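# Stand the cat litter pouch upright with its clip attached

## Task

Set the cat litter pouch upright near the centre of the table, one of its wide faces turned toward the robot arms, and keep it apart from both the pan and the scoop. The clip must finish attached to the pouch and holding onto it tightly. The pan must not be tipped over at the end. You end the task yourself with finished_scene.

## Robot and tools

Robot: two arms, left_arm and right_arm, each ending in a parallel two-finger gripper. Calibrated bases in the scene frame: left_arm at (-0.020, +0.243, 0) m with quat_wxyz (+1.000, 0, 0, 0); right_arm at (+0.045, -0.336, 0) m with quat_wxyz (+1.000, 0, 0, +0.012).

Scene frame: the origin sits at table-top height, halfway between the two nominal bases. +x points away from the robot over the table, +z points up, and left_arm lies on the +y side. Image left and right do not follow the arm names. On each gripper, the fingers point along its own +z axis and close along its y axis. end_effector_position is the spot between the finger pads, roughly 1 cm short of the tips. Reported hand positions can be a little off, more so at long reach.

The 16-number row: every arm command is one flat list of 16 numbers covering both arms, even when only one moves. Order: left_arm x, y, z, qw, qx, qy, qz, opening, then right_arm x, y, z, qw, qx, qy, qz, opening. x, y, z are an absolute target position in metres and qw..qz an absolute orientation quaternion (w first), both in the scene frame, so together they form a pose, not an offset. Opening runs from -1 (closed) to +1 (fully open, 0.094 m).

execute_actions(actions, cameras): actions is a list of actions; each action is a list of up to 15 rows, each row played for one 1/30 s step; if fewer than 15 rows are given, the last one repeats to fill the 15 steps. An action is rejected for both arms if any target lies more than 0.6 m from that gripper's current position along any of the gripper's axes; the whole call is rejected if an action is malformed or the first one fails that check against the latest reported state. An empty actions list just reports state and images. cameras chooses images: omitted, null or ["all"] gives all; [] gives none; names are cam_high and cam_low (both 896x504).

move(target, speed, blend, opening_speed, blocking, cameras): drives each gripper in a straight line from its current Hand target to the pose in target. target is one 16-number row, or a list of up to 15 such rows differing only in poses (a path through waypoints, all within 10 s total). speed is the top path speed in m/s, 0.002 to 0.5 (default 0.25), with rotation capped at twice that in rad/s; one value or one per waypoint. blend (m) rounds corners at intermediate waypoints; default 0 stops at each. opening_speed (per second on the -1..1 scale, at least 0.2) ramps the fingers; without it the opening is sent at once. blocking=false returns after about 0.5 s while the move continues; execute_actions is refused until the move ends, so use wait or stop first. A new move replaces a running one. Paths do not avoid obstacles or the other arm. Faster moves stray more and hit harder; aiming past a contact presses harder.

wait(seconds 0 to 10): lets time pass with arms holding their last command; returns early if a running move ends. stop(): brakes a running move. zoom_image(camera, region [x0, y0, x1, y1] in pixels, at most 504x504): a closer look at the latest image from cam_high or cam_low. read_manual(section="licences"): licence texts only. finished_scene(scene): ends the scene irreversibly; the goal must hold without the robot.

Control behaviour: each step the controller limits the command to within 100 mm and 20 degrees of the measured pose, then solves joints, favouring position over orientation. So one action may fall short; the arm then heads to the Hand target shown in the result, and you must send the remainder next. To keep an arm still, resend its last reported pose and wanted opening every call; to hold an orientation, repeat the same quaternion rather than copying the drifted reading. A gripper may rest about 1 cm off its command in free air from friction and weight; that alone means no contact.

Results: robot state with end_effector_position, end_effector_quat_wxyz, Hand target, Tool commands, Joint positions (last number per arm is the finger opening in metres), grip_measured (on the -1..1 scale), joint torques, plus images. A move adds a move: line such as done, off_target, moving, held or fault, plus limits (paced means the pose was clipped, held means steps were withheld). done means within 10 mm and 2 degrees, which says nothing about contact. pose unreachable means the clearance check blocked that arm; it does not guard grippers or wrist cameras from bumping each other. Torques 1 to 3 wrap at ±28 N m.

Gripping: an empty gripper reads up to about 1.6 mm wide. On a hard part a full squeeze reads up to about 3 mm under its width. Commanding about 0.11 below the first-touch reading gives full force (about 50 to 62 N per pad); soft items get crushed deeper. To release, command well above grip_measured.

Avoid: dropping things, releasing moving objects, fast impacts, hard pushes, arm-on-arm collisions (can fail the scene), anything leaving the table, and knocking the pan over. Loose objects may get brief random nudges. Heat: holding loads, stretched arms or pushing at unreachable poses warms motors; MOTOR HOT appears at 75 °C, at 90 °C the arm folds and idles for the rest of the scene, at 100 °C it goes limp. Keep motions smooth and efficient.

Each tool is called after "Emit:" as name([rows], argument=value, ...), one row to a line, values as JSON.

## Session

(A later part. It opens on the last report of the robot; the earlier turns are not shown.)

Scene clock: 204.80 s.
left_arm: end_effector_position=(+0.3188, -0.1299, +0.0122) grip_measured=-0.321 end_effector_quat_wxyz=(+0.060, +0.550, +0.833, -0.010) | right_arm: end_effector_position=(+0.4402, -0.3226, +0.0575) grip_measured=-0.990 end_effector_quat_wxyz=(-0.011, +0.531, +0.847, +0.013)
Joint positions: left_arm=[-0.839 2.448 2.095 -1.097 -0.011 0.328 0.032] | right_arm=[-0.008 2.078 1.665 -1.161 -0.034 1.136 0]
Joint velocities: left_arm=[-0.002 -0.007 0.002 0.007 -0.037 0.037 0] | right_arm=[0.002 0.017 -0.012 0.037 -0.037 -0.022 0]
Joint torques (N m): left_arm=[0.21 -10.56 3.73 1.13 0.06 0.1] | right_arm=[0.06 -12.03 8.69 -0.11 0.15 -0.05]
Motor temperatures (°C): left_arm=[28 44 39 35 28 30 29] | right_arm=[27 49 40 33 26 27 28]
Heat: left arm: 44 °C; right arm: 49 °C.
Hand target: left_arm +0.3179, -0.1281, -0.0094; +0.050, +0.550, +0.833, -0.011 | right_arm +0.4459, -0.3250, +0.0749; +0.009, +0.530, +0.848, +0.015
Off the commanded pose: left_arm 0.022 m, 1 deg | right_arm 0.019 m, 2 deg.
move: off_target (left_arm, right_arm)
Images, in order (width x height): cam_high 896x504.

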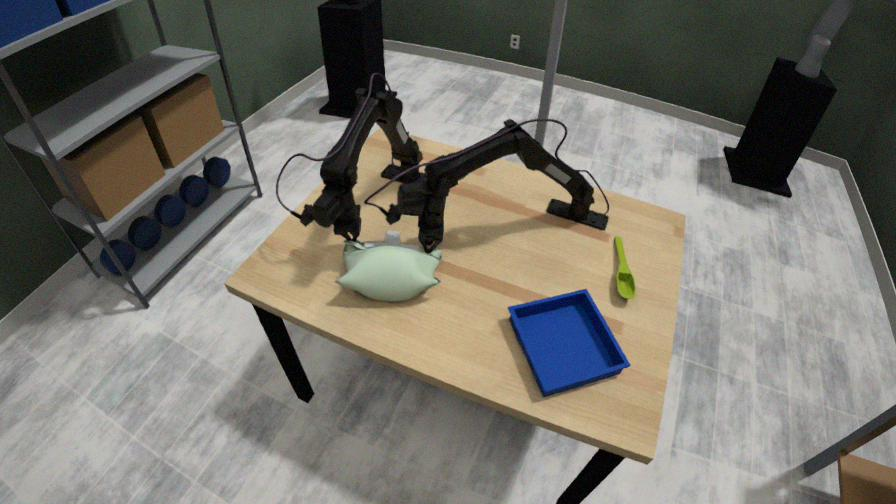

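Emit:
move(target=[0.3178, -0.1280, -0.022, 0.0511, 0.5504, 0.8332, -0.0114, -0.32, 0.4465, -0.325, 0.075, 0.0092, 0.5298, 0.8480, 0.0148, -1.0], speed=0.03, cameras=["cam_high"])

Emit:
zoom_image(camera="cam_high", region=[405, 220, 455, 270])

Scene clock: 205.70 s.
left_arm: end_effector_position=(+0.3185, -0.1297, +0.0113) grip_measured=-0.321 end_effector_quat_wxyz=(+0.067, +0.549, +0.833, -0.012) | right_arm: end_effector_position=(+0.4402, -0.3226, +0.0575) grip_measured=-0.990 end_effector_quat_wxyz=(-0.011, +0.531, +0.847, +0.013)
Joint positions: left_arm=[-0.839 2.428 2.053 -1.06 -0.011 0.328 0.032] | right_arm=[-0.008 2.078 1.665 -1.161 -0.034 1.136 0]
Joint velocities: left_arm=[-0.002 -0.002 -0.022 -0.037 0.037 -0.051 -0.001] | right_arm=[-0.012 -0.002 -0.007 -0.037 -0.037 -0.007 0]
Joint torques (N m): left_arm=[0.39 -9.16 3.33 1.27 0.11 0.02] | right_arm=[-0.08 -12.01 8.51 -0.08 0.11 0.01]
Motor temperatures (°C): left_arm=[28 44 39 35 28 30 29] | right_arm=[27 49 40 33 26 27 28]
Heat: left arm: 44 °C; right arm: 49 °C.
Hand target: left_arm +0.3161, -0.1262, -0.0208; +0.050, +0.550, +0.833, -0.011 | right_arm +0.4460, -0.3250, +0.0749; +0.009, +0.530, +0.848, +0.015
Off the commanded pose: left_arm 0.033 m, 2 deg | right_arm 0.019 m, 2 deg.
move: off_target (left_arm, right_arm)
Images, in order (width x height): cam_high 896x504.

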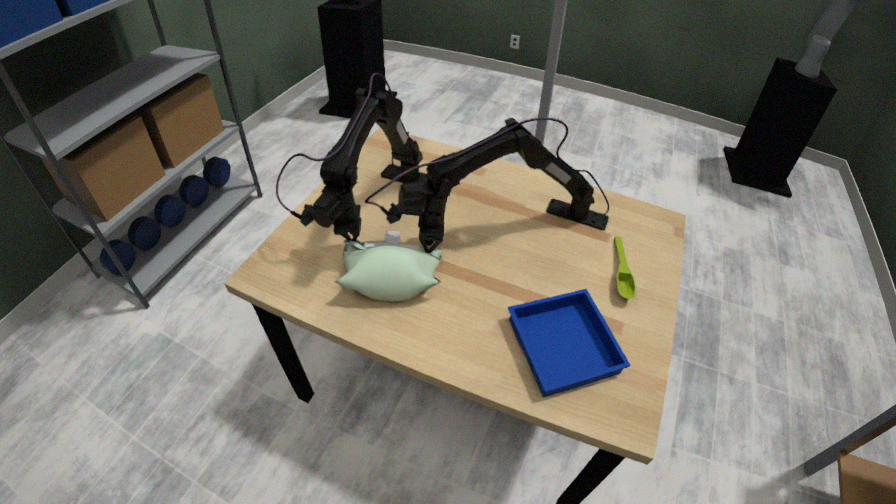

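Scaled by 10.080.

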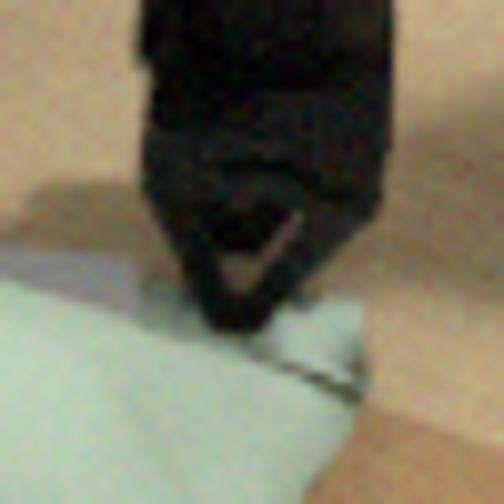

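Emit:
move(target=[0.3168, -0.1265, -0.028, 0.0511, 0.5504, 0.8332, -0.0114, -1.0, 0.4465, -0.325, 0.075, 0.0092, 0.5298, 0.8480, 0.0148, -1.0], speed=0.03, opening_speed=0.4, cameras=["cam_high"])

Emit:
zoom_image(camera="cam_high", region=[405, 220, 455, 270])

Scene clock: 207.80 s.
left_arm: end_effector_position=(+0.3266, -0.1333, +0.0112) grip_measured=-0.995 end_effector_quat_wxyz=(+0.089, +0.547, +0.833, -0.012) | right_arm: end_effector_position=(+0.4402, -0.3226, +0.0575) grip_measured=-0.990 end_effector_quat_wxyz=(-0.011, +0.531, +0.847, +0.013)
Joint positions: left_arm=[-0.836 2.417 2.026 -1.001 -0.022 0.328 0] | right_arm=[-0.008 2.078 1.665 -1.161 -0.034 1.136 0]
Joint velocities: left_arm=[-0.007 -0.012 0.012 0.037 0.037 0.022 0.001] | right_arm=[-0.002 0.002 -0.007 -0.007 -0.066 0.007 0.001]
Joint torques (N m): left_arm=[0.21 -8.66 3.18 0.96 0.19 0.05] | right_arm=[-0.14 -12.07 8.55 -0.07 0.17 0.03]
Motor temperatures (°C): left_arm=[28 44 38 35 28 30 29] | right_arm=[27 49 40 33 26 27 28]
Heat: left arm: 44 °C; right arm: 49 °C.
Hand target: left_arm +0.3152, -0.1248, -0.0259; +0.051, +0.550, +0.834, -0.011 | right_arm +0.4460, -0.3250, +0.0749; +0.009, +0.530, +0.848, +0.015
Off the commanded pose: left_arm 0.041 m, 4 deg | right_arm 0.019 m, 2 deg.
move: off_target (left_arm, right_arm)
Images, in order (width x height): cam_high 896x504.

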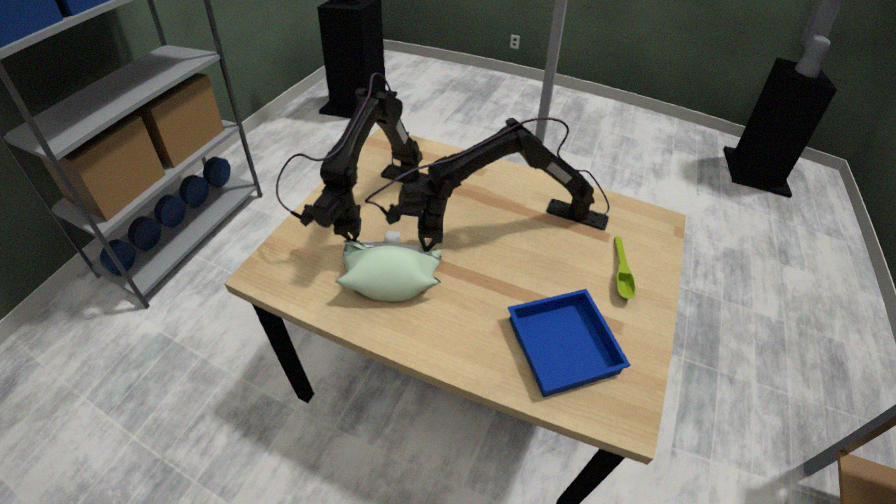

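Scaled by 10.080.

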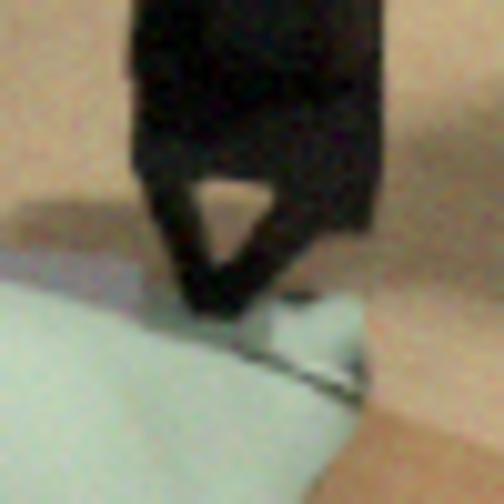

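Emit:
move(target=[0.3250, -0.1320, 0.030, 0.0511, 0.5504, 0.8332, -0.0114, -1.0, 0.4465, -0.325, 0.075, 0.0092, 0.5298, 0.8480, 0.0148, -1.0], speed=0.04, cameras=["cam_high", "cam_low"])

Emit:
zoom_image(camera="cam_high", region=[405, 220, 455, 270])

Scene clock: 210.13 s.
left_arm: end_effector_position=(+0.3233, -0.1317, +0.0354) grip_measured=-0.995 end_effector_quat_wxyz=(+0.058, +0.550, +0.833, -0.008) | right_arm: end_effector_position=(+0.4402, -0.3226, +0.0575) grip_measured=-0.990 end_effector_quat_wxyz=(-0.011, +0.531, +0.847, +0.013)
Joint positions: left_arm=[-0.836 2.472 2.231 -1.214 -0.014 0.332 0] | right_arm=[-0.008 2.078 1.665 -1.161 -0.034 1.136 0]
Joint velocities: left_arm=[-0.007 0.002 -0.007 -0.037 0.066 -0.051 0] | right_arm=[-0.007 -0.007 -0.032 0.066 0.007 -0.007 -0.002]
Joint torques (N m): left_arm=[0.4 -11.12 8.7 0.53 0.1 0.06] | right_arm=[0.02 -11.93 8.68 -0.09 0.15 -0.07]
Motor temperatures (°C): left_arm=[28 44 39 35 28 30 29] | right_arm=[27 49 40 33 26 27 28]
Heat: left arm: 44 °C; right arm: 49 °C.
Hand target: left_arm +0.3250, -0.1320, +0.0303; +0.052, +0.550, +0.834, -0.011 | right_arm +0.4460, -0.3250, +0.0749; +0.009, +0.530, +0.848, +0.015
Off the commanded pose: left_arm 0.006 m, 1 deg | right_arm 0.019 m, 2 deg.
move: off_target (right_arm)

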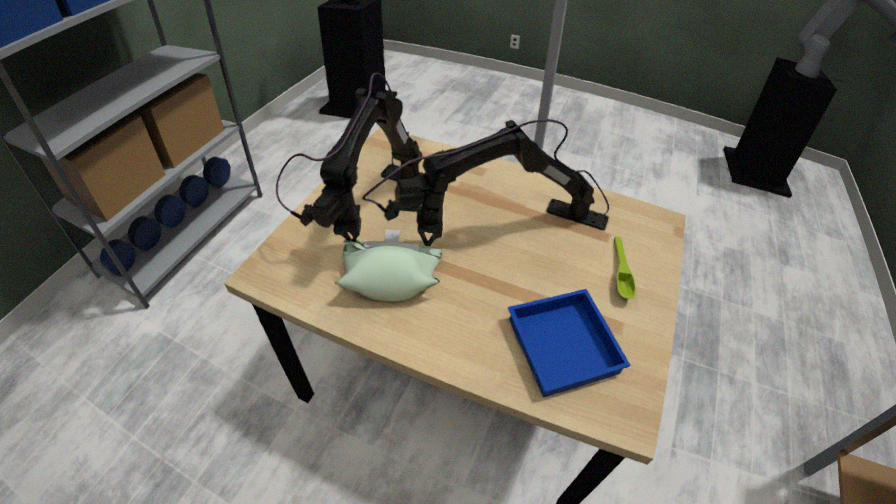

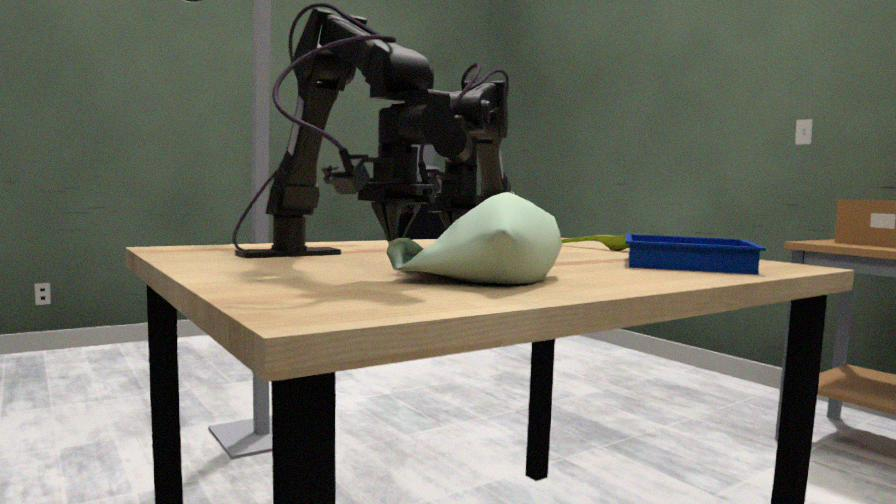

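Scaled by 10.080.

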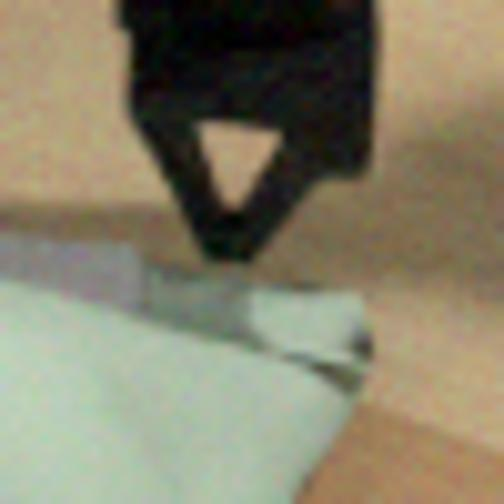

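Emit:
move([
  [0.3250, -0.1320, 0.060, 0.0511, 0.5504, 0.8332, -0.0114, -0.32, 0.4465, -0.325, 0.075, 0.0092, 0.5298, 0.8480, 0.0148, -1.0],
  [0.2620, -0.1520, 0.050, 0.0511, 0.5504, 0.8332, -0.0114, -0.32, 0.4465, -0.325, 0.075, 0.0092, 0.5298, 0.8480, 0.0148, -1.0],
  [0.2620, -0.1520, 0.010, 0.0511, 0.5504, 0.8332, -0.0114, -0.32, 0.4465, -0.325, 0.075, 0.0092, 0.5298, 0.8480, 0.0148, -1.0],
], speed=[0.06, 0.08, 0.04], cameras=["cam_high", "cam_low"])

Emit:
zoom_image(camera="cam_high", region=[405, 220, 455, 270])

Scene clock: 214.40 s.
left_arm: end_effector_position=(+0.2598, -0.1496, +0.0128) grip_measured=-0.321 end_effector_quat_wxyz=(+0.042, +0.553, +0.832, -0.009) | right_arm: end_effector_position=(+0.4403, -0.3226, +0.0575) grip_measured=-0.990 end_effector_quat_wxyz=(-0.011, +0.531, +0.847, +0.013)
Joint positions: left_arm=[-0.959 2.384 1.985 -1.088 -0.014 0.216 0.032] | right_arm=[-0.008 2.078 1.665 -1.161 -0.034 1.136 0]
Joint velocities: left_arm=[0.017 -0.027 -0.012 0.037 -0.022 -0.066 0] | right_arm=[-0.007 -0.002 0.002 0.022 -0.051 -0.007 0]
Joint torques (N m): left_arm=[0.06 -12.7 4.49 0.88 -0.13 -0.09] | right_arm=[0.1 -12.05 8.77 -0.09 0.16 0]
Motor temperatures (°C): left_arm=[28 47 39 35 28 30 29] | right_arm=[27 50 40 33 26 27 28]
Heat: left arm: 47 °C; right arm: 50 °C.
Hand target: left_arm +0.2618, -0.1507, +0.0104; +0.050, +0.551, +0.833, -0.009 | right_arm +0.4461, -0.3250, +0.0749; +0.010, +0.530, +0.848, +0.015
Off the commanded pose: left_arm 0.004 m, 1 deg | right_arm 0.019 m, 2 deg.
move: off_target (right_arm)

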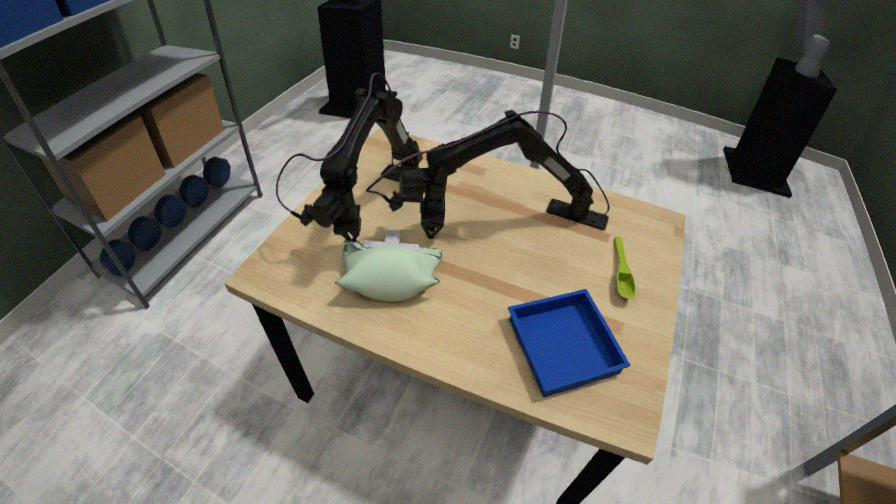

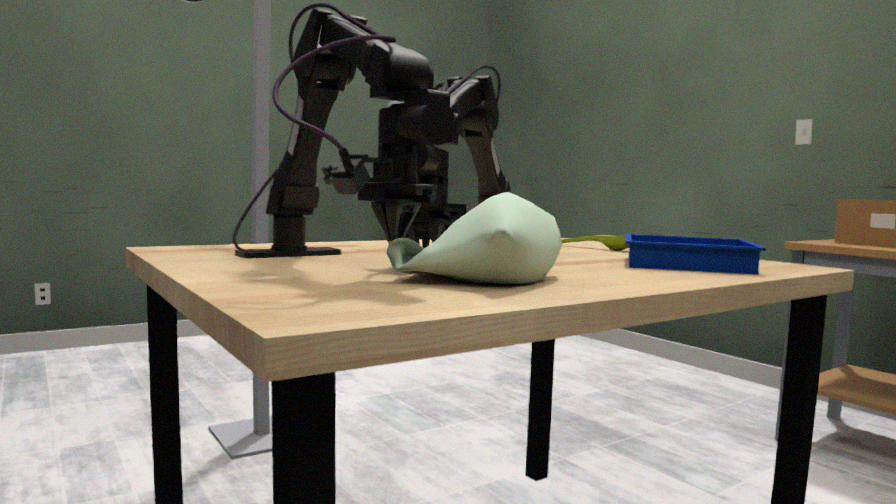

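Scaled by 10.080.

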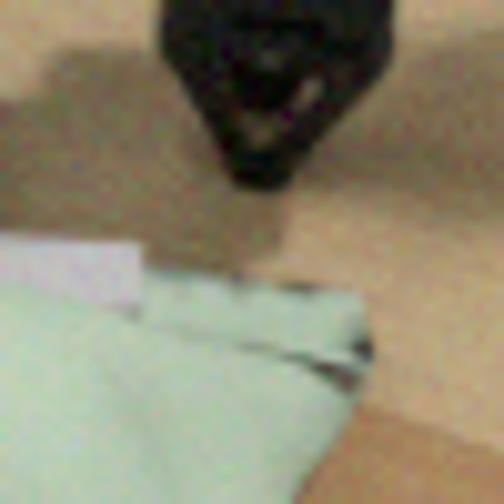

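Emit:
move(target=[0.2615, -0.1510, -0.008, 0.0511, 0.5504, 0.8332, -0.0114, -0.32, 0.4465, -0.325, 0.075, 0.0092, 0.5298, 0.8480, 0.0148, -1.0], speed=0.03, cameras=["cam_high"])

Emit:
zoom_image(camera="cam_high", region=[405, 220, 455, 270])

Scene clock: 215.83 s.
left_arm: end_effector_position=(+0.2631, -0.1543, +0.0118) grip_measured=-0.321 end_effector_quat_wxyz=(+0.061, +0.552, +0.831, -0.017) | right_arm: end_effector_position=(+0.4403, -0.3226, +0.0575) grip_measured=-0.990 end_effector_quat_wxyz=(-0.011, +0.531, +0.847, +0.013)
Joint positions: left_arm=[-0.959 2.364 1.941 -1.022 -0.014 0.216 0.032] | right_arm=[-0.008 2.078 1.665 -1.161 -0.034 1.136 0]
Joint velocities: left_arm=[0.002 -0.007 0.007 -0.037 -0.007 -0.007 -0.001] | right_arm=[-0.002 0.007 -0.007 -0.095 -0.066 -0.066 -0.001]
Joint torques (N m): left_arm=[0.14 -10.28 3.79 1.02 -0.06 -0.06] | right_arm=[0.09 -11.99 8.55 -0.08 0.16 -0.04]
Motor temperatures (°C): left_arm=[28 46 39 35 28 30 29] | right_arm=[27 50 40 33 26 27 28]
Heat: left arm: 46 °C; right arm: 50 °C.
Hand target: left_arm +0.2609, -0.1502, -0.0076; +0.051, +0.551, +0.833, -0.011 | right_arm +0.4460, -0.3250, +0.0749; +0.009, +0.530, +0.848, +0.015
Off the commanded pose: left_arm 0.020 m, 1 deg | right_arm 0.019 m, 2 deg.
move: off_target (left_arm, right_arm)
Images, in order (width x height): cam_high 896x504.

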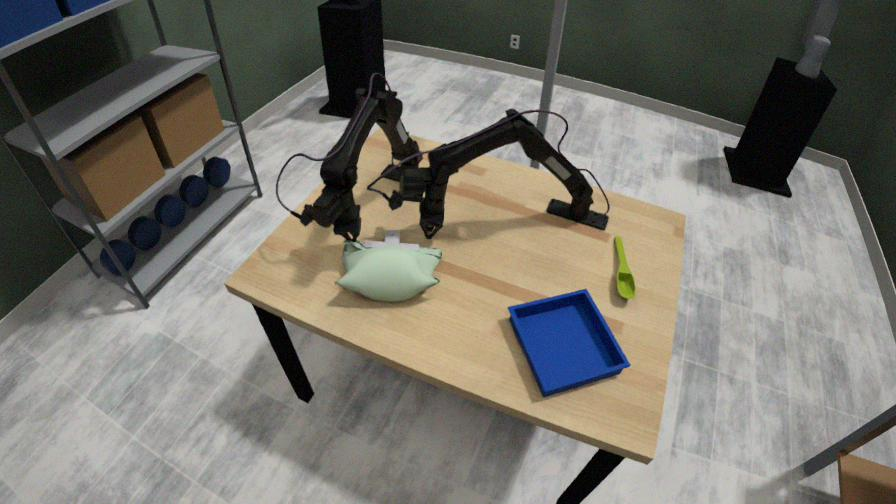

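Scaled by 10.080.

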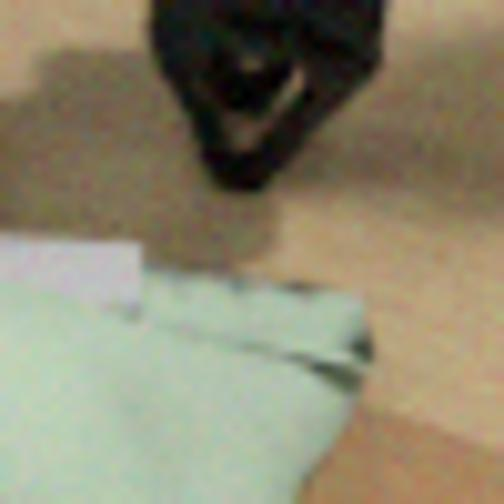

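Emit:
move([
  [0.2620, -0.1520, 0.060, 0.0511, 0.5504, 0.8332, -0.0114, 0.05, 0.4465, -0.325, 0.075, 0.0092, 0.5298, 0.8480, 0.0148, -1.0],
  [0.3185, -0.1290, 0.058, 0.0511, 0.5504, 0.8332, -0.0114, 0.05, 0.4465, -0.325, 0.075, 0.0092, 0.5298, 0.8480, 0.0148, -1.0],
  [0.3185, -0.1290, 0.022, 0.0511, 0.5504, 0.8332, -0.0114, 0.05, 0.4465, -0.325, 0.075, 0.0092, 0.5298, 0.8480, 0.0148, -1.0],
], speed=[0.06, 0.08, 0.04], cameras=["cam_high"])

Emit:
zoom_image(camera="cam_high", region=[405, 220, 455, 270])

Scene clock: 219.97 s.
left_arm: end_effector_position=(+0.3208, -0.1289, +0.0352) grip_measured=+0.049 end_effector_quat_wxyz=(+0.061, +0.547, +0.835, -0.011) | right_arm: end_effector_position=(+0.4403, -0.3226, +0.0575) grip_measured=-0.990 end_effector_quat_wxyz=(-0.011, +0.531, +0.847, +0.013)
Joint positions: left_arm=[-0.834 2.438 2.167 -1.176 -0.01 0.327 0.049] | right_arm=[-0.008 2.078 1.665 -1.161 -0.034 1.136 0]
Joint velocities: left_arm=[0.002 -0.002 0.002 -0.051 0.022 -0.007 0] | right_arm=[-0.017 -0.002 -0.002 0.022 0.022 0.022 -0.001]
Joint torques (N m): left_arm=[-0.08 -11.06 5.74 0.78 0.09 0.08] | right_arm=[0.14 -12.15 8.47 -0.08 0.16 -0.06]
Motor temperatures (°C): left_arm=[28 46 39 34 28 30 29] | right_arm=[27 50 41 33 26 27 28]
Heat: left arm: 46 °C; right arm: 50 °C.
Hand target: left_arm +0.3184, -0.1300, +0.0221; +0.052, +0.550, +0.833, -0.013 | right_arm +0.4460, -0.3250, +0.0749; +0.009, +0.530, +0.848, +0.015
Off the commanded pose: left_arm 0.013 m, 1 deg | right_arm 0.019 m, 2 deg.
move: off_target (left_arm, right_arm)
Images, in order (width x height): cam_high 896x504.

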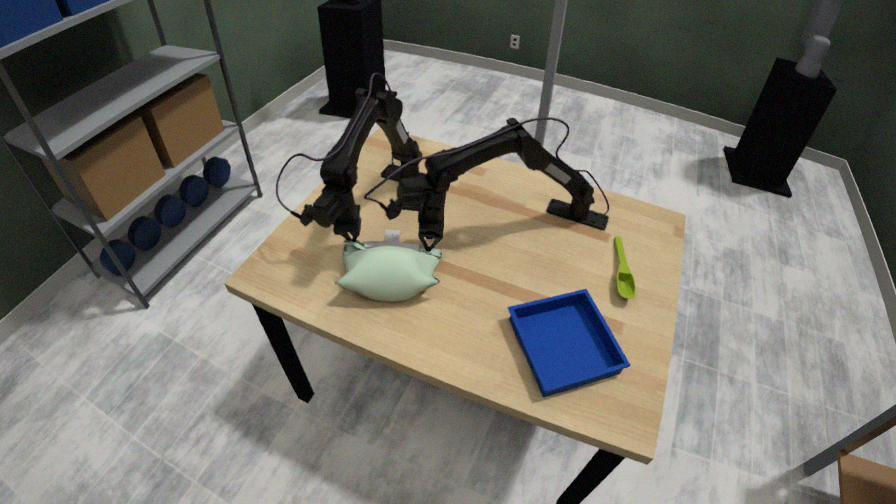

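Scaled by 10.080.

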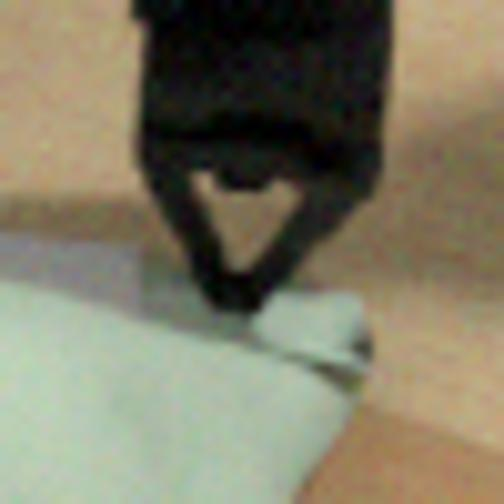

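Emit:
move(target=[0.3160, -0.1290, 0.004, 0.0511, 0.5504, 0.8332, -0.0114, 0.05, 0.4465, -0.325, 0.075, 0.0092, 0.5298, 0.8480, 0.0148, -1.0], speed=0.04, cameras=["cam_high"])

Emit:
zoom_image(camera="cam_high", region=[405, 220, 455, 270])

Scene clock: 221.00 s.
left_arm: end_effector_position=(+0.3176, -0.1267, +0.0166) grip_measured=+0.049 end_effector_quat_wxyz=(+0.056, +0.548, +0.834, -0.010) | right_arm: end_effector_position=(+0.4403, -0.3226, +0.0575) grip_measured=-0.990 end_effector_quat_wxyz=(-0.011, +0.531, +0.847, +0.013)
Joint positions: left_arm=[-0.836 2.438 2.095 -1.114 -0.01 0.327 0.049] | right_arm=[-0.008 2.078 1.665 -1.161 -0.034 1.136 0]
Joint velocities: left_arm=[-0.002 -0.002 0.002 0.007 -0.051 0.007 0] | right_arm=[0.007 -0.012 -0.012 -0.007 0.007 0.037 0.001]
Joint torques (N m): left_arm=[-0.23 -11.37 5.3 0.86 -0.01 0.05] | right_arm=[0.13 -12.15 8.53 -0.07 0.17 -0.05]
Motor temperatures (°C): left_arm=[28 46 39 34 28 30 29] | right_arm=[27 50 41 33 26 27 28]
Heat: left arm: 46 °C; right arm: 50 °C.
Hand target: left_arm +0.3156, -0.1283, +0.0043; +0.051, +0.550, +0.833, -0.011 | right_arm +0.4460, -0.3250, +0.0749; +0.009, +0.530, +0.848, +0.015
Off the commanded pose: left_arm 0.013 m, 1 deg | right_arm 0.019 m, 2 deg.
move: off_target (left_arm, right_arm)
Images, in order (width x height): cam_high 896x504.

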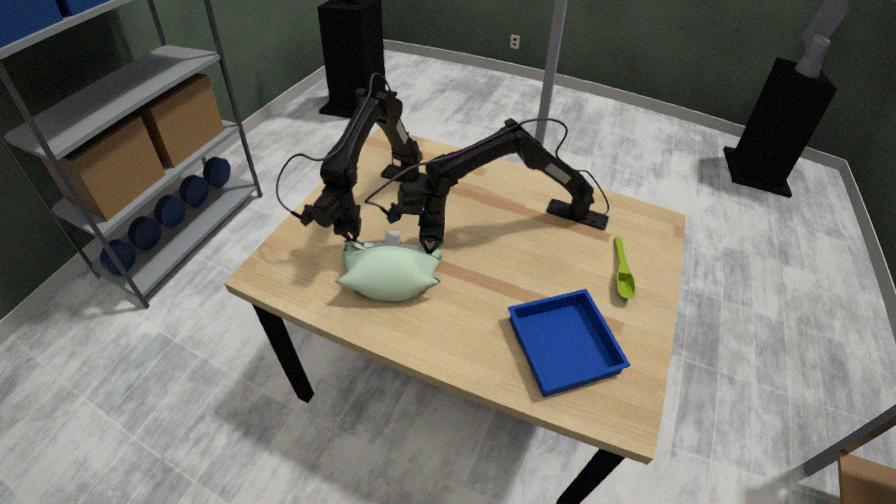

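Scaled by 10.080.

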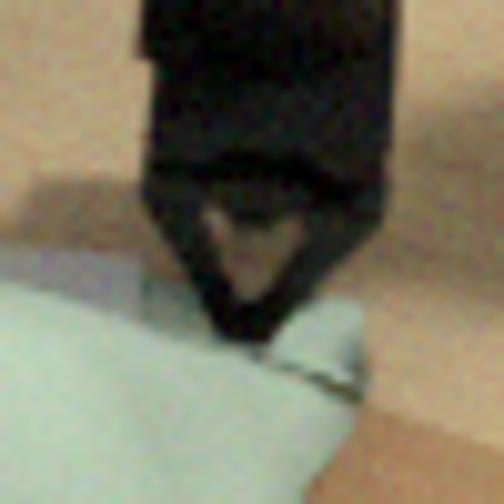

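Emit:
move(target=[0.3145, -0.1280, -0.010, 0.0511, 0.5504, 0.8332, -0.0114, 0.05, 0.4465, -0.325, 0.075, 0.0092, 0.5298, 0.8480, 0.0148, -1.0], speed=0.03, cameras=["cam_high"])

Emit:
zoom_image(camera="cam_high", region=[405, 220, 455, 270])

Scene clock: 221.93 s.
left_arm: end_effector_position=(+0.3174, -0.1264, +0.0127) grip_measured=+0.049 end_effector_quat_wxyz=(+0.060, +0.548, +0.834, -0.010) | right_arm: end_effector_position=(+0.4403, -0.3226, +0.0575) grip_measured=-0.990 end_effector_quat_wxyz=(-0.011, +0.531, +0.847, +0.013)
Joint positions: left_arm=[-0.836 2.429 2.062 -1.083 -0.01 0.327 0.049] | right_arm=[-0.008 2.078 1.665 -1.161 -0.034 1.136 0]
Joint velocities: left_arm=[0.002 -0.007 -0.002 0.007 0.022 0.007 0] | right_arm=[-0.002 0.002 0.002 0.037 -0.037 0.022 0.002]
Joint torques (N m): left_arm=[-0.51 -10.39 3.63 1.13 0.07 0] | right_arm=[-0.01 -12.12 8.7 -0.05 0.12 -0.04]
Motor temperatures (°C): left_arm=[28 46 39 34 28 30 29] | right_arm=[27 50 41 33 26 27 28]
Heat: left arm: 46 °C; right arm: 50 °C.
Hand target: left_arm +0.3137, -0.1270, -0.0092; +0.051, +0.550, +0.833, -0.011 | right_arm +0.4460, -0.3250, +0.0749; +0.009, +0.530, +0.848, +0.015
Off the commanded pose: left_arm 0.023 m, 1 deg | right_arm 0.019 m, 2 deg.
move: off_target (left_arm, right_arm)
Images, in order (width x height): cam_high 896x504.

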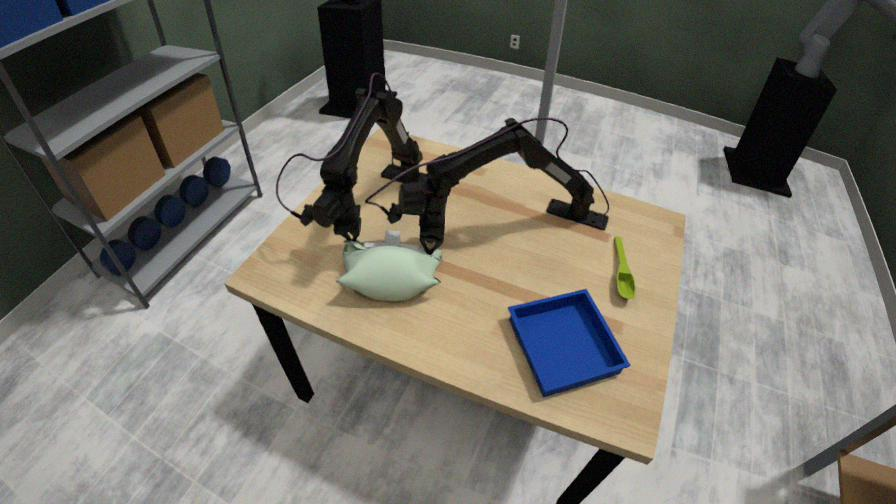

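Scaled by 10.080.

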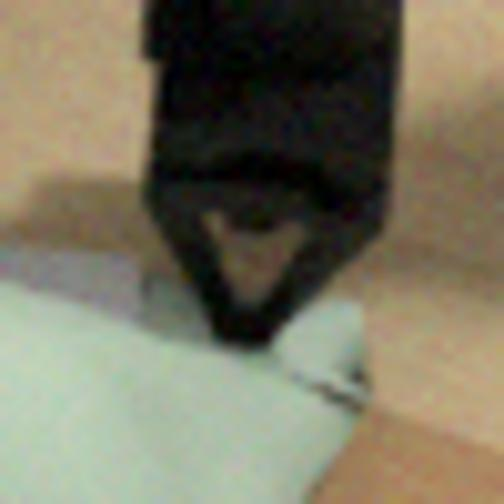

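Emit:
move(target=[0.3130, -0.1265, -0.024, 0.0511, 0.5504, 0.8332, -0.0114, 0.05, 0.4465, -0.325, 0.075, 0.0092, 0.5298, 0.8480, 0.0148, -1.0], speed=0.03, cameras=["cam_high"])

Emit:
zoom_image(camera="cam_high", region=[405, 220, 455, 270])

Scene clock: 222.87 s.
left_arm: end_effector_position=(+0.3169, -0.1263, +0.0117) grip_measured=+0.049 end_effector_quat_wxyz=(+0.069, +0.548, +0.834, -0.013) | right_arm: end_effector_position=(+0.4403, -0.3226, +0.0575) grip_measured=-0.990 end_effector_quat_wxyz=(-0.011, +0.531, +0.847, +0.013)
Joint positions: left_arm=[-0.836 2.404 2.011 -1.037 -0.009 0.327 0.049] | right_arm=[-0.008 2.078 1.665 -1.161 -0.034 1.136 0]
Joint velocities: left_arm=[0.012 0.017 0.017 -0.051 -0.022 0.022 0] | right_arm=[-0.007 0.002 -0.002 0.037 -0.037 0.007 0]
Joint torques (N m): left_arm=[-0.35 -8.55 2.99 1.23 0.04 0.02] | right_arm=[0.18 -12.04 8.62 -0.05 0.16 -0.04]
Motor temperatures (°C): left_arm=[28 46 39 34 28 30 29] | right_arm=[27 51 41 33 26 27 28]
Heat: left arm: 46 °C; right arm: 51 °C.
Hand target: left_arm +0.3112, -0.1243, -0.0226; +0.050, +0.550, +0.833, -0.011 | right_arm +0.4460, -0.3250, +0.0749; +0.009, +0.530, +0.848, +0.015
Off the commanded pose: left_arm 0.036 m, 2 deg | right_arm 0.019 m, 2 deg.
move: off_target (left_arm, right_arm)
Images, in order (width x height): cam_high 896x504.

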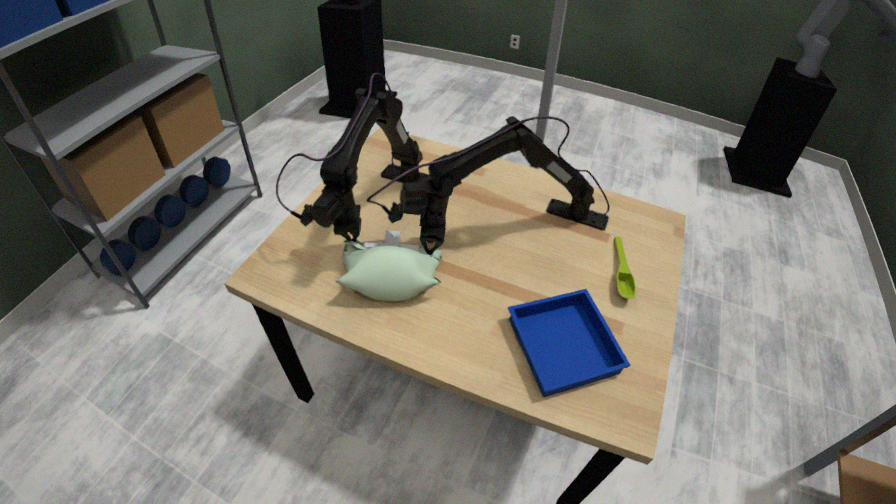

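Scaled by 10.080.

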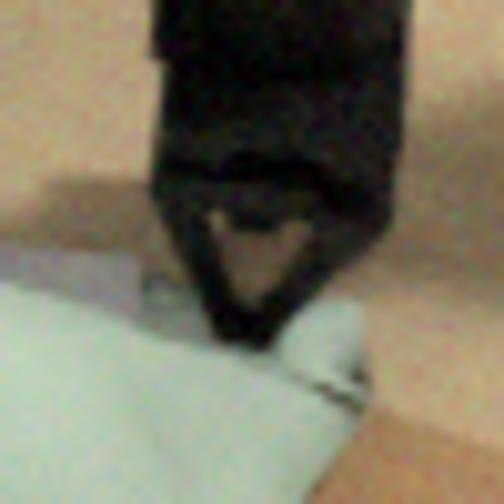

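Emit:
move(target=[0.3130, -0.1265, -0.030, 0.0511, 0.5504, 0.8332, -0.0114, -1.0, 0.4465, -0.325, 0.075, 0.0092, 0.5298, 0.8480, 0.0148, -1.0], speed=0.03, opening_speed=0.4, cameras=["cam_high"])

Emit:
zoom_image(camera="cam_high", region=[405, 220, 455, 270])

Scene clock: 225.83 s.
left_arm: end_effector_position=(+0.3269, -0.1349, +0.0122) grip_measured=-0.995 end_effector_quat_wxyz=(+0.099, +0.546, +0.832, -0.017) | right_arm: end_effector_position=(+0.4403, -0.3226, +0.0575) grip_measured=-0.990 end_effector_quat_wxyz=(-0.011, +0.531, +0.847, +0.013)
Joint positions: left_arm=[-0.836 2.399 1.993 -0.965 -0.018 0.327 0] | right_arm=[-0.008 2.078 1.665 -1.161 -0.034 1.136 0]
Joint velocities: left_arm=[-0.002 -0.017 0.007 0.037 0.037 -0.051 0] | right_arm=[-0.007 -0.002 0.017 -0.066 -0.022 0.007 -0.001]
Joint torques (N m): left_arm=[-0.32 -7.75 3.52 0.81 0.11 0.02] | right_arm=[0.32 -12.03 8.53 -0.1 0.12 -0.03]
Motor temperatures (°C): left_arm=[28 45 38 34 28 30 29] | right_arm=[27 51 41 32 26 27 28]
Heat: left arm: 45 °C; right arm: 51 °C.
Hand target: left_arm +0.3115, -0.1245, -0.0275; +0.051, +0.550, +0.834, -0.011 | right_arm +0.4460, -0.3250, +0.0749; +0.009, +0.530, +0.848, +0.015
Off the commanded pose: left_arm 0.045 m, 6 deg | right_arm 0.019 m, 2 deg.
move: off_target (left_arm, right_arm)
Images, in order (width x height): cam_high 896x504.

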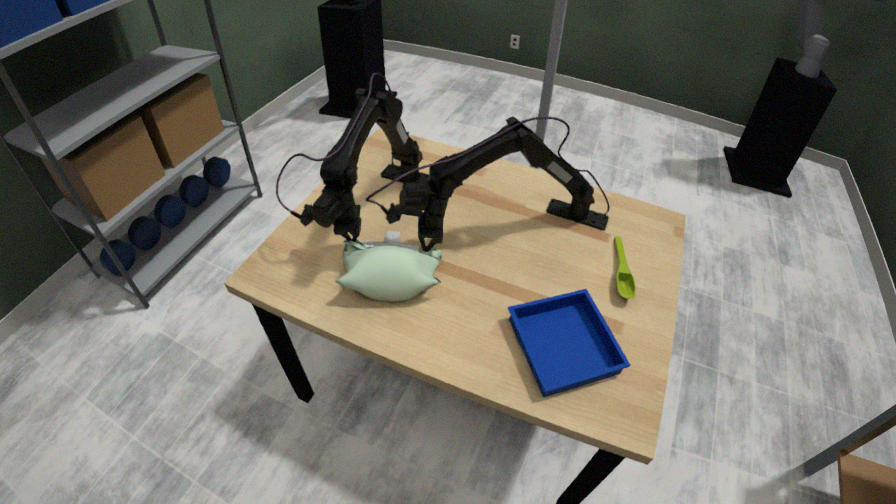

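Scaled by 10.080.

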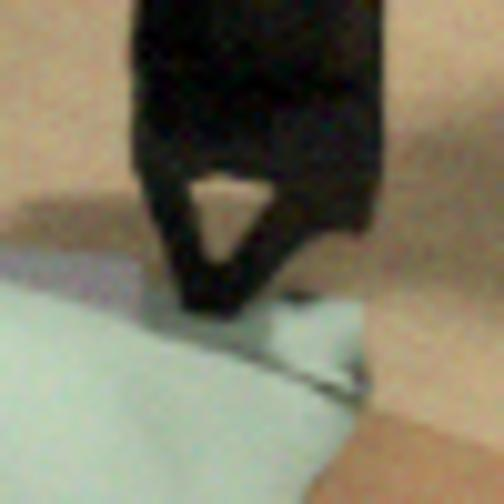

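Emit:
move(target=[0.3260, -0.1340, 0.030, 0.0511, 0.5504, 0.8332, -0.0114, -1.0, 0.4465, -0.325, 0.075, 0.0092, 0.5298, 0.8480, 0.0148, -1.0], speed=0.04, cameras=["cam_high"])

Emit:
zoom_image(camera="cam_high", region=[405, 220, 455, 270])

Scene clock: 228.17 s.
left_arm: end_effector_position=(+0.3246, -0.1334, +0.0355) grip_measured=-0.995 end_effector_quat_wxyz=(+0.058, +0.549, +0.834, -0.007) | right_arm: end_effector_position=(+0.4404, -0.3226, +0.0575) grip_measured=-0.990 end_effector_quat_wxyz=(-0.011, +0.531, +0.847, +0.013)
Joint positions: left_arm=[-0.836 2.485 2.255 -1.226 -0.014 0.33 0] | right_arm=[-0.008 2.078 1.665 -1.161 -0.034 1.136 0]
Joint velocities: left_arm=[0.002 -0.037 0.002 0.081 -0.066 -0.037 0] | right_arm=[0.012 -0.002 -0.007 -0.007 0.007 -0.007 0]
Joint torques (N m): left_arm=[0.53 -11.36 8.68 0.59 0.13 0.07] | right_arm=[0.28 -12.04 8.83 -0.12 0.13 -0.07]
Motor temperatures (°C): left_arm=[28 45 39 34 28 30 29] | right_arm=[27 51 41 32 26 27 28]
Heat: left arm: 45 °C; right arm: 51 °C.
Hand target: left_arm +0.3260, -0.1340, +0.0305; +0.052, +0.550, +0.834, -0.011 | right_arm +0.4461, -0.3251, +0.0749; +0.010, +0.530, +0.848, +0.015
Off the commanded pose: left_arm 0.006 m, 1 deg | right_arm 0.019 m, 2 deg.
move: off_target (right_arm)
Images, in order (width x height): cam_high 896x504.

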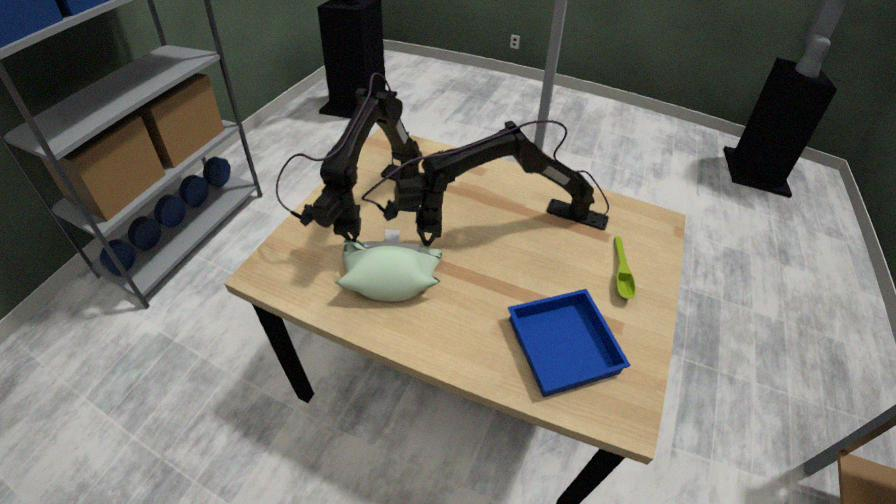

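Scaled by 10.080.

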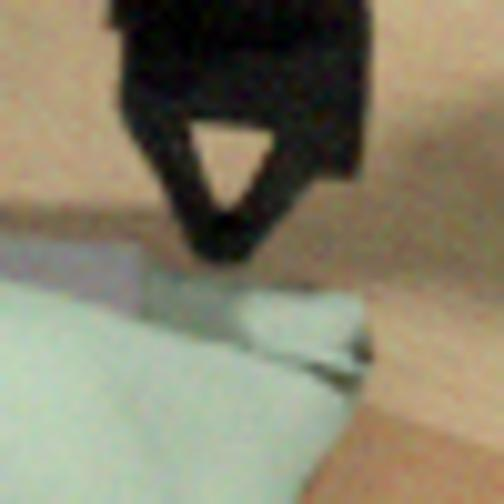

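Emit:
move([
  [0.3260, -0.1340, 0.060, 0.0511, 0.5504, 0.8332, -0.0114, -0.3, 0.4465, -0.325, 0.085, 0.0092, 0.5298, 0.8480, 0.0148, -1.0],
  [0.2900, -0.1400, 0.090, 0.0511, 0.5504, 0.8332, -0.0114, -0.3, 0.4440, -0.325, 0.115, 0.0092, 0.5298, 0.8480, 0.0148, -1.0],
], speed=0.05, cameras=["cam_high", "cam_low"])

Emit:
zoom_image(camera="cam_high", region=[310, 180, 490, 310])

Emit:
zoom_image(camera="cam_low", region=[360, 150, 600, 300])

Scene clock: 231.37 s.
left_arm: end_effector_position=(+0.2935, -0.1418, +0.0752) grip_measured=-0.301 end_effector_quat_wxyz=(+0.043, +0.552, +0.832, -0.007) | right_arm: end_effector_position=(+0.4470, -0.3192, +0.0890) grip_measured=-0.990 end_effector_quat_wxyz=(-0.008, +0.530, +0.848, +0.021)
Joint positions: left_arm=[-0.894 2.462 2.374 -1.397 -0.013 0.279 0.033] | right_arm=[-0.005 2.078 1.79 -1.274 -0.044 1.136 0]
Joint velocities: left_arm=[-0.012 0.007 -0.022 0.022 -0.007 -0.066 0.001] | right_arm=[-0.022 0.012 -0.007 0.051 -0.037 0.022 0.001]
Joint torques (N m): left_arm=[-0.17 -15.56 5.41 0.5 -0.01 -0.13] | right_arm=[-0.32 -13.55 9.09 -0.36 0.23 -0.06]
Motor temperatures (°C): left_arm=[28 46 39 34 28 30 29] | right_arm=[27 52 41 32 26 27 28]
Heat: left arm: 46 °C; right arm: 52 °C.
Hand target: left_arm +0.2904, -0.1400, +0.0898; +0.050, +0.551, +0.833, -0.010 | right_arm +0.4434, -0.3249, +0.1141; +0.010, +0.530, +0.848, +0.015
Off the commanded pose: left_arm 0.015 m, 1 deg | right_arm 0.027 m, 2 deg.
move: off_target (left_arm, right_arm)

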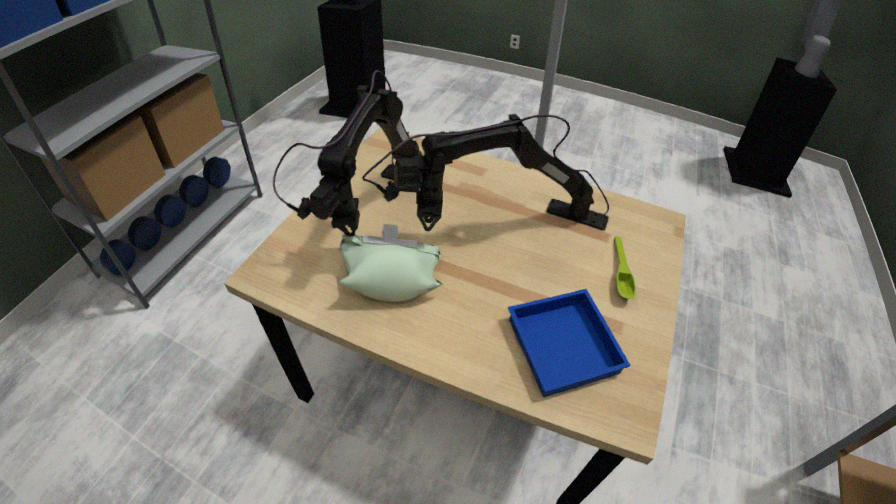

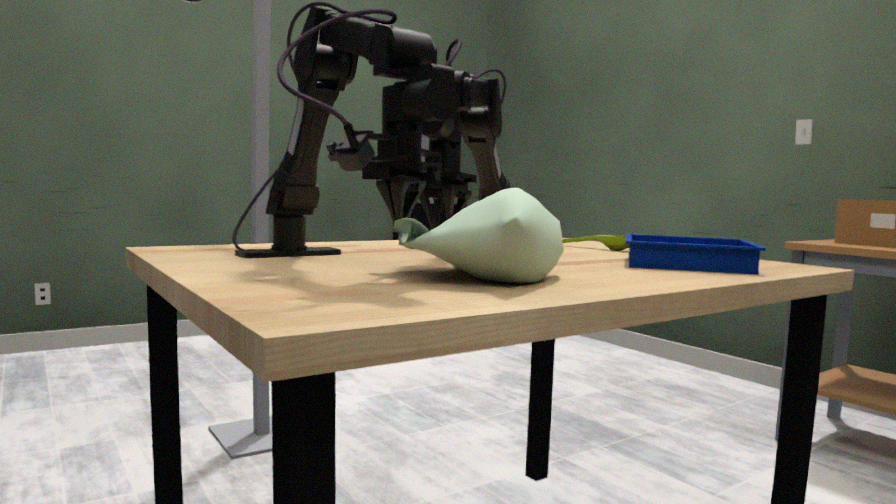

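Scaled by 2.800.

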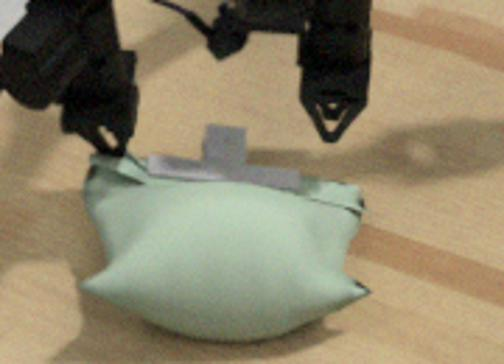

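Scaled by 2.100.

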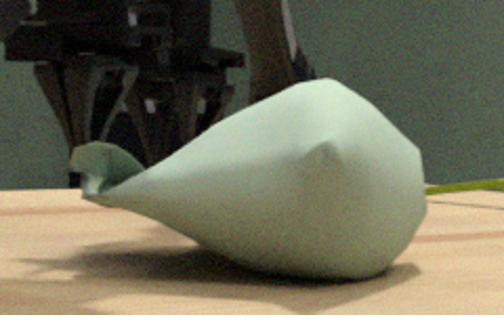

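Emit:
zoom_image(camera="cam_high", region=[405, 220, 455, 270])

Emit:
zoom_image(camera="cam_low", region=[380, 200, 450, 270])

Scaled by 10.080.

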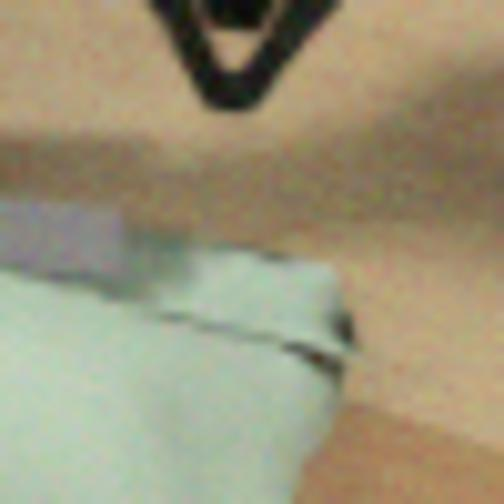

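Scaled by 7.200.

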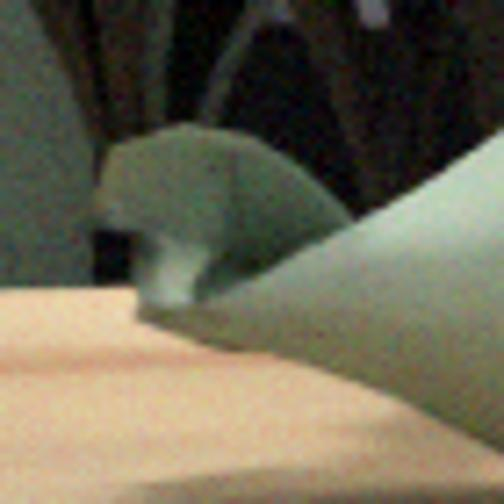

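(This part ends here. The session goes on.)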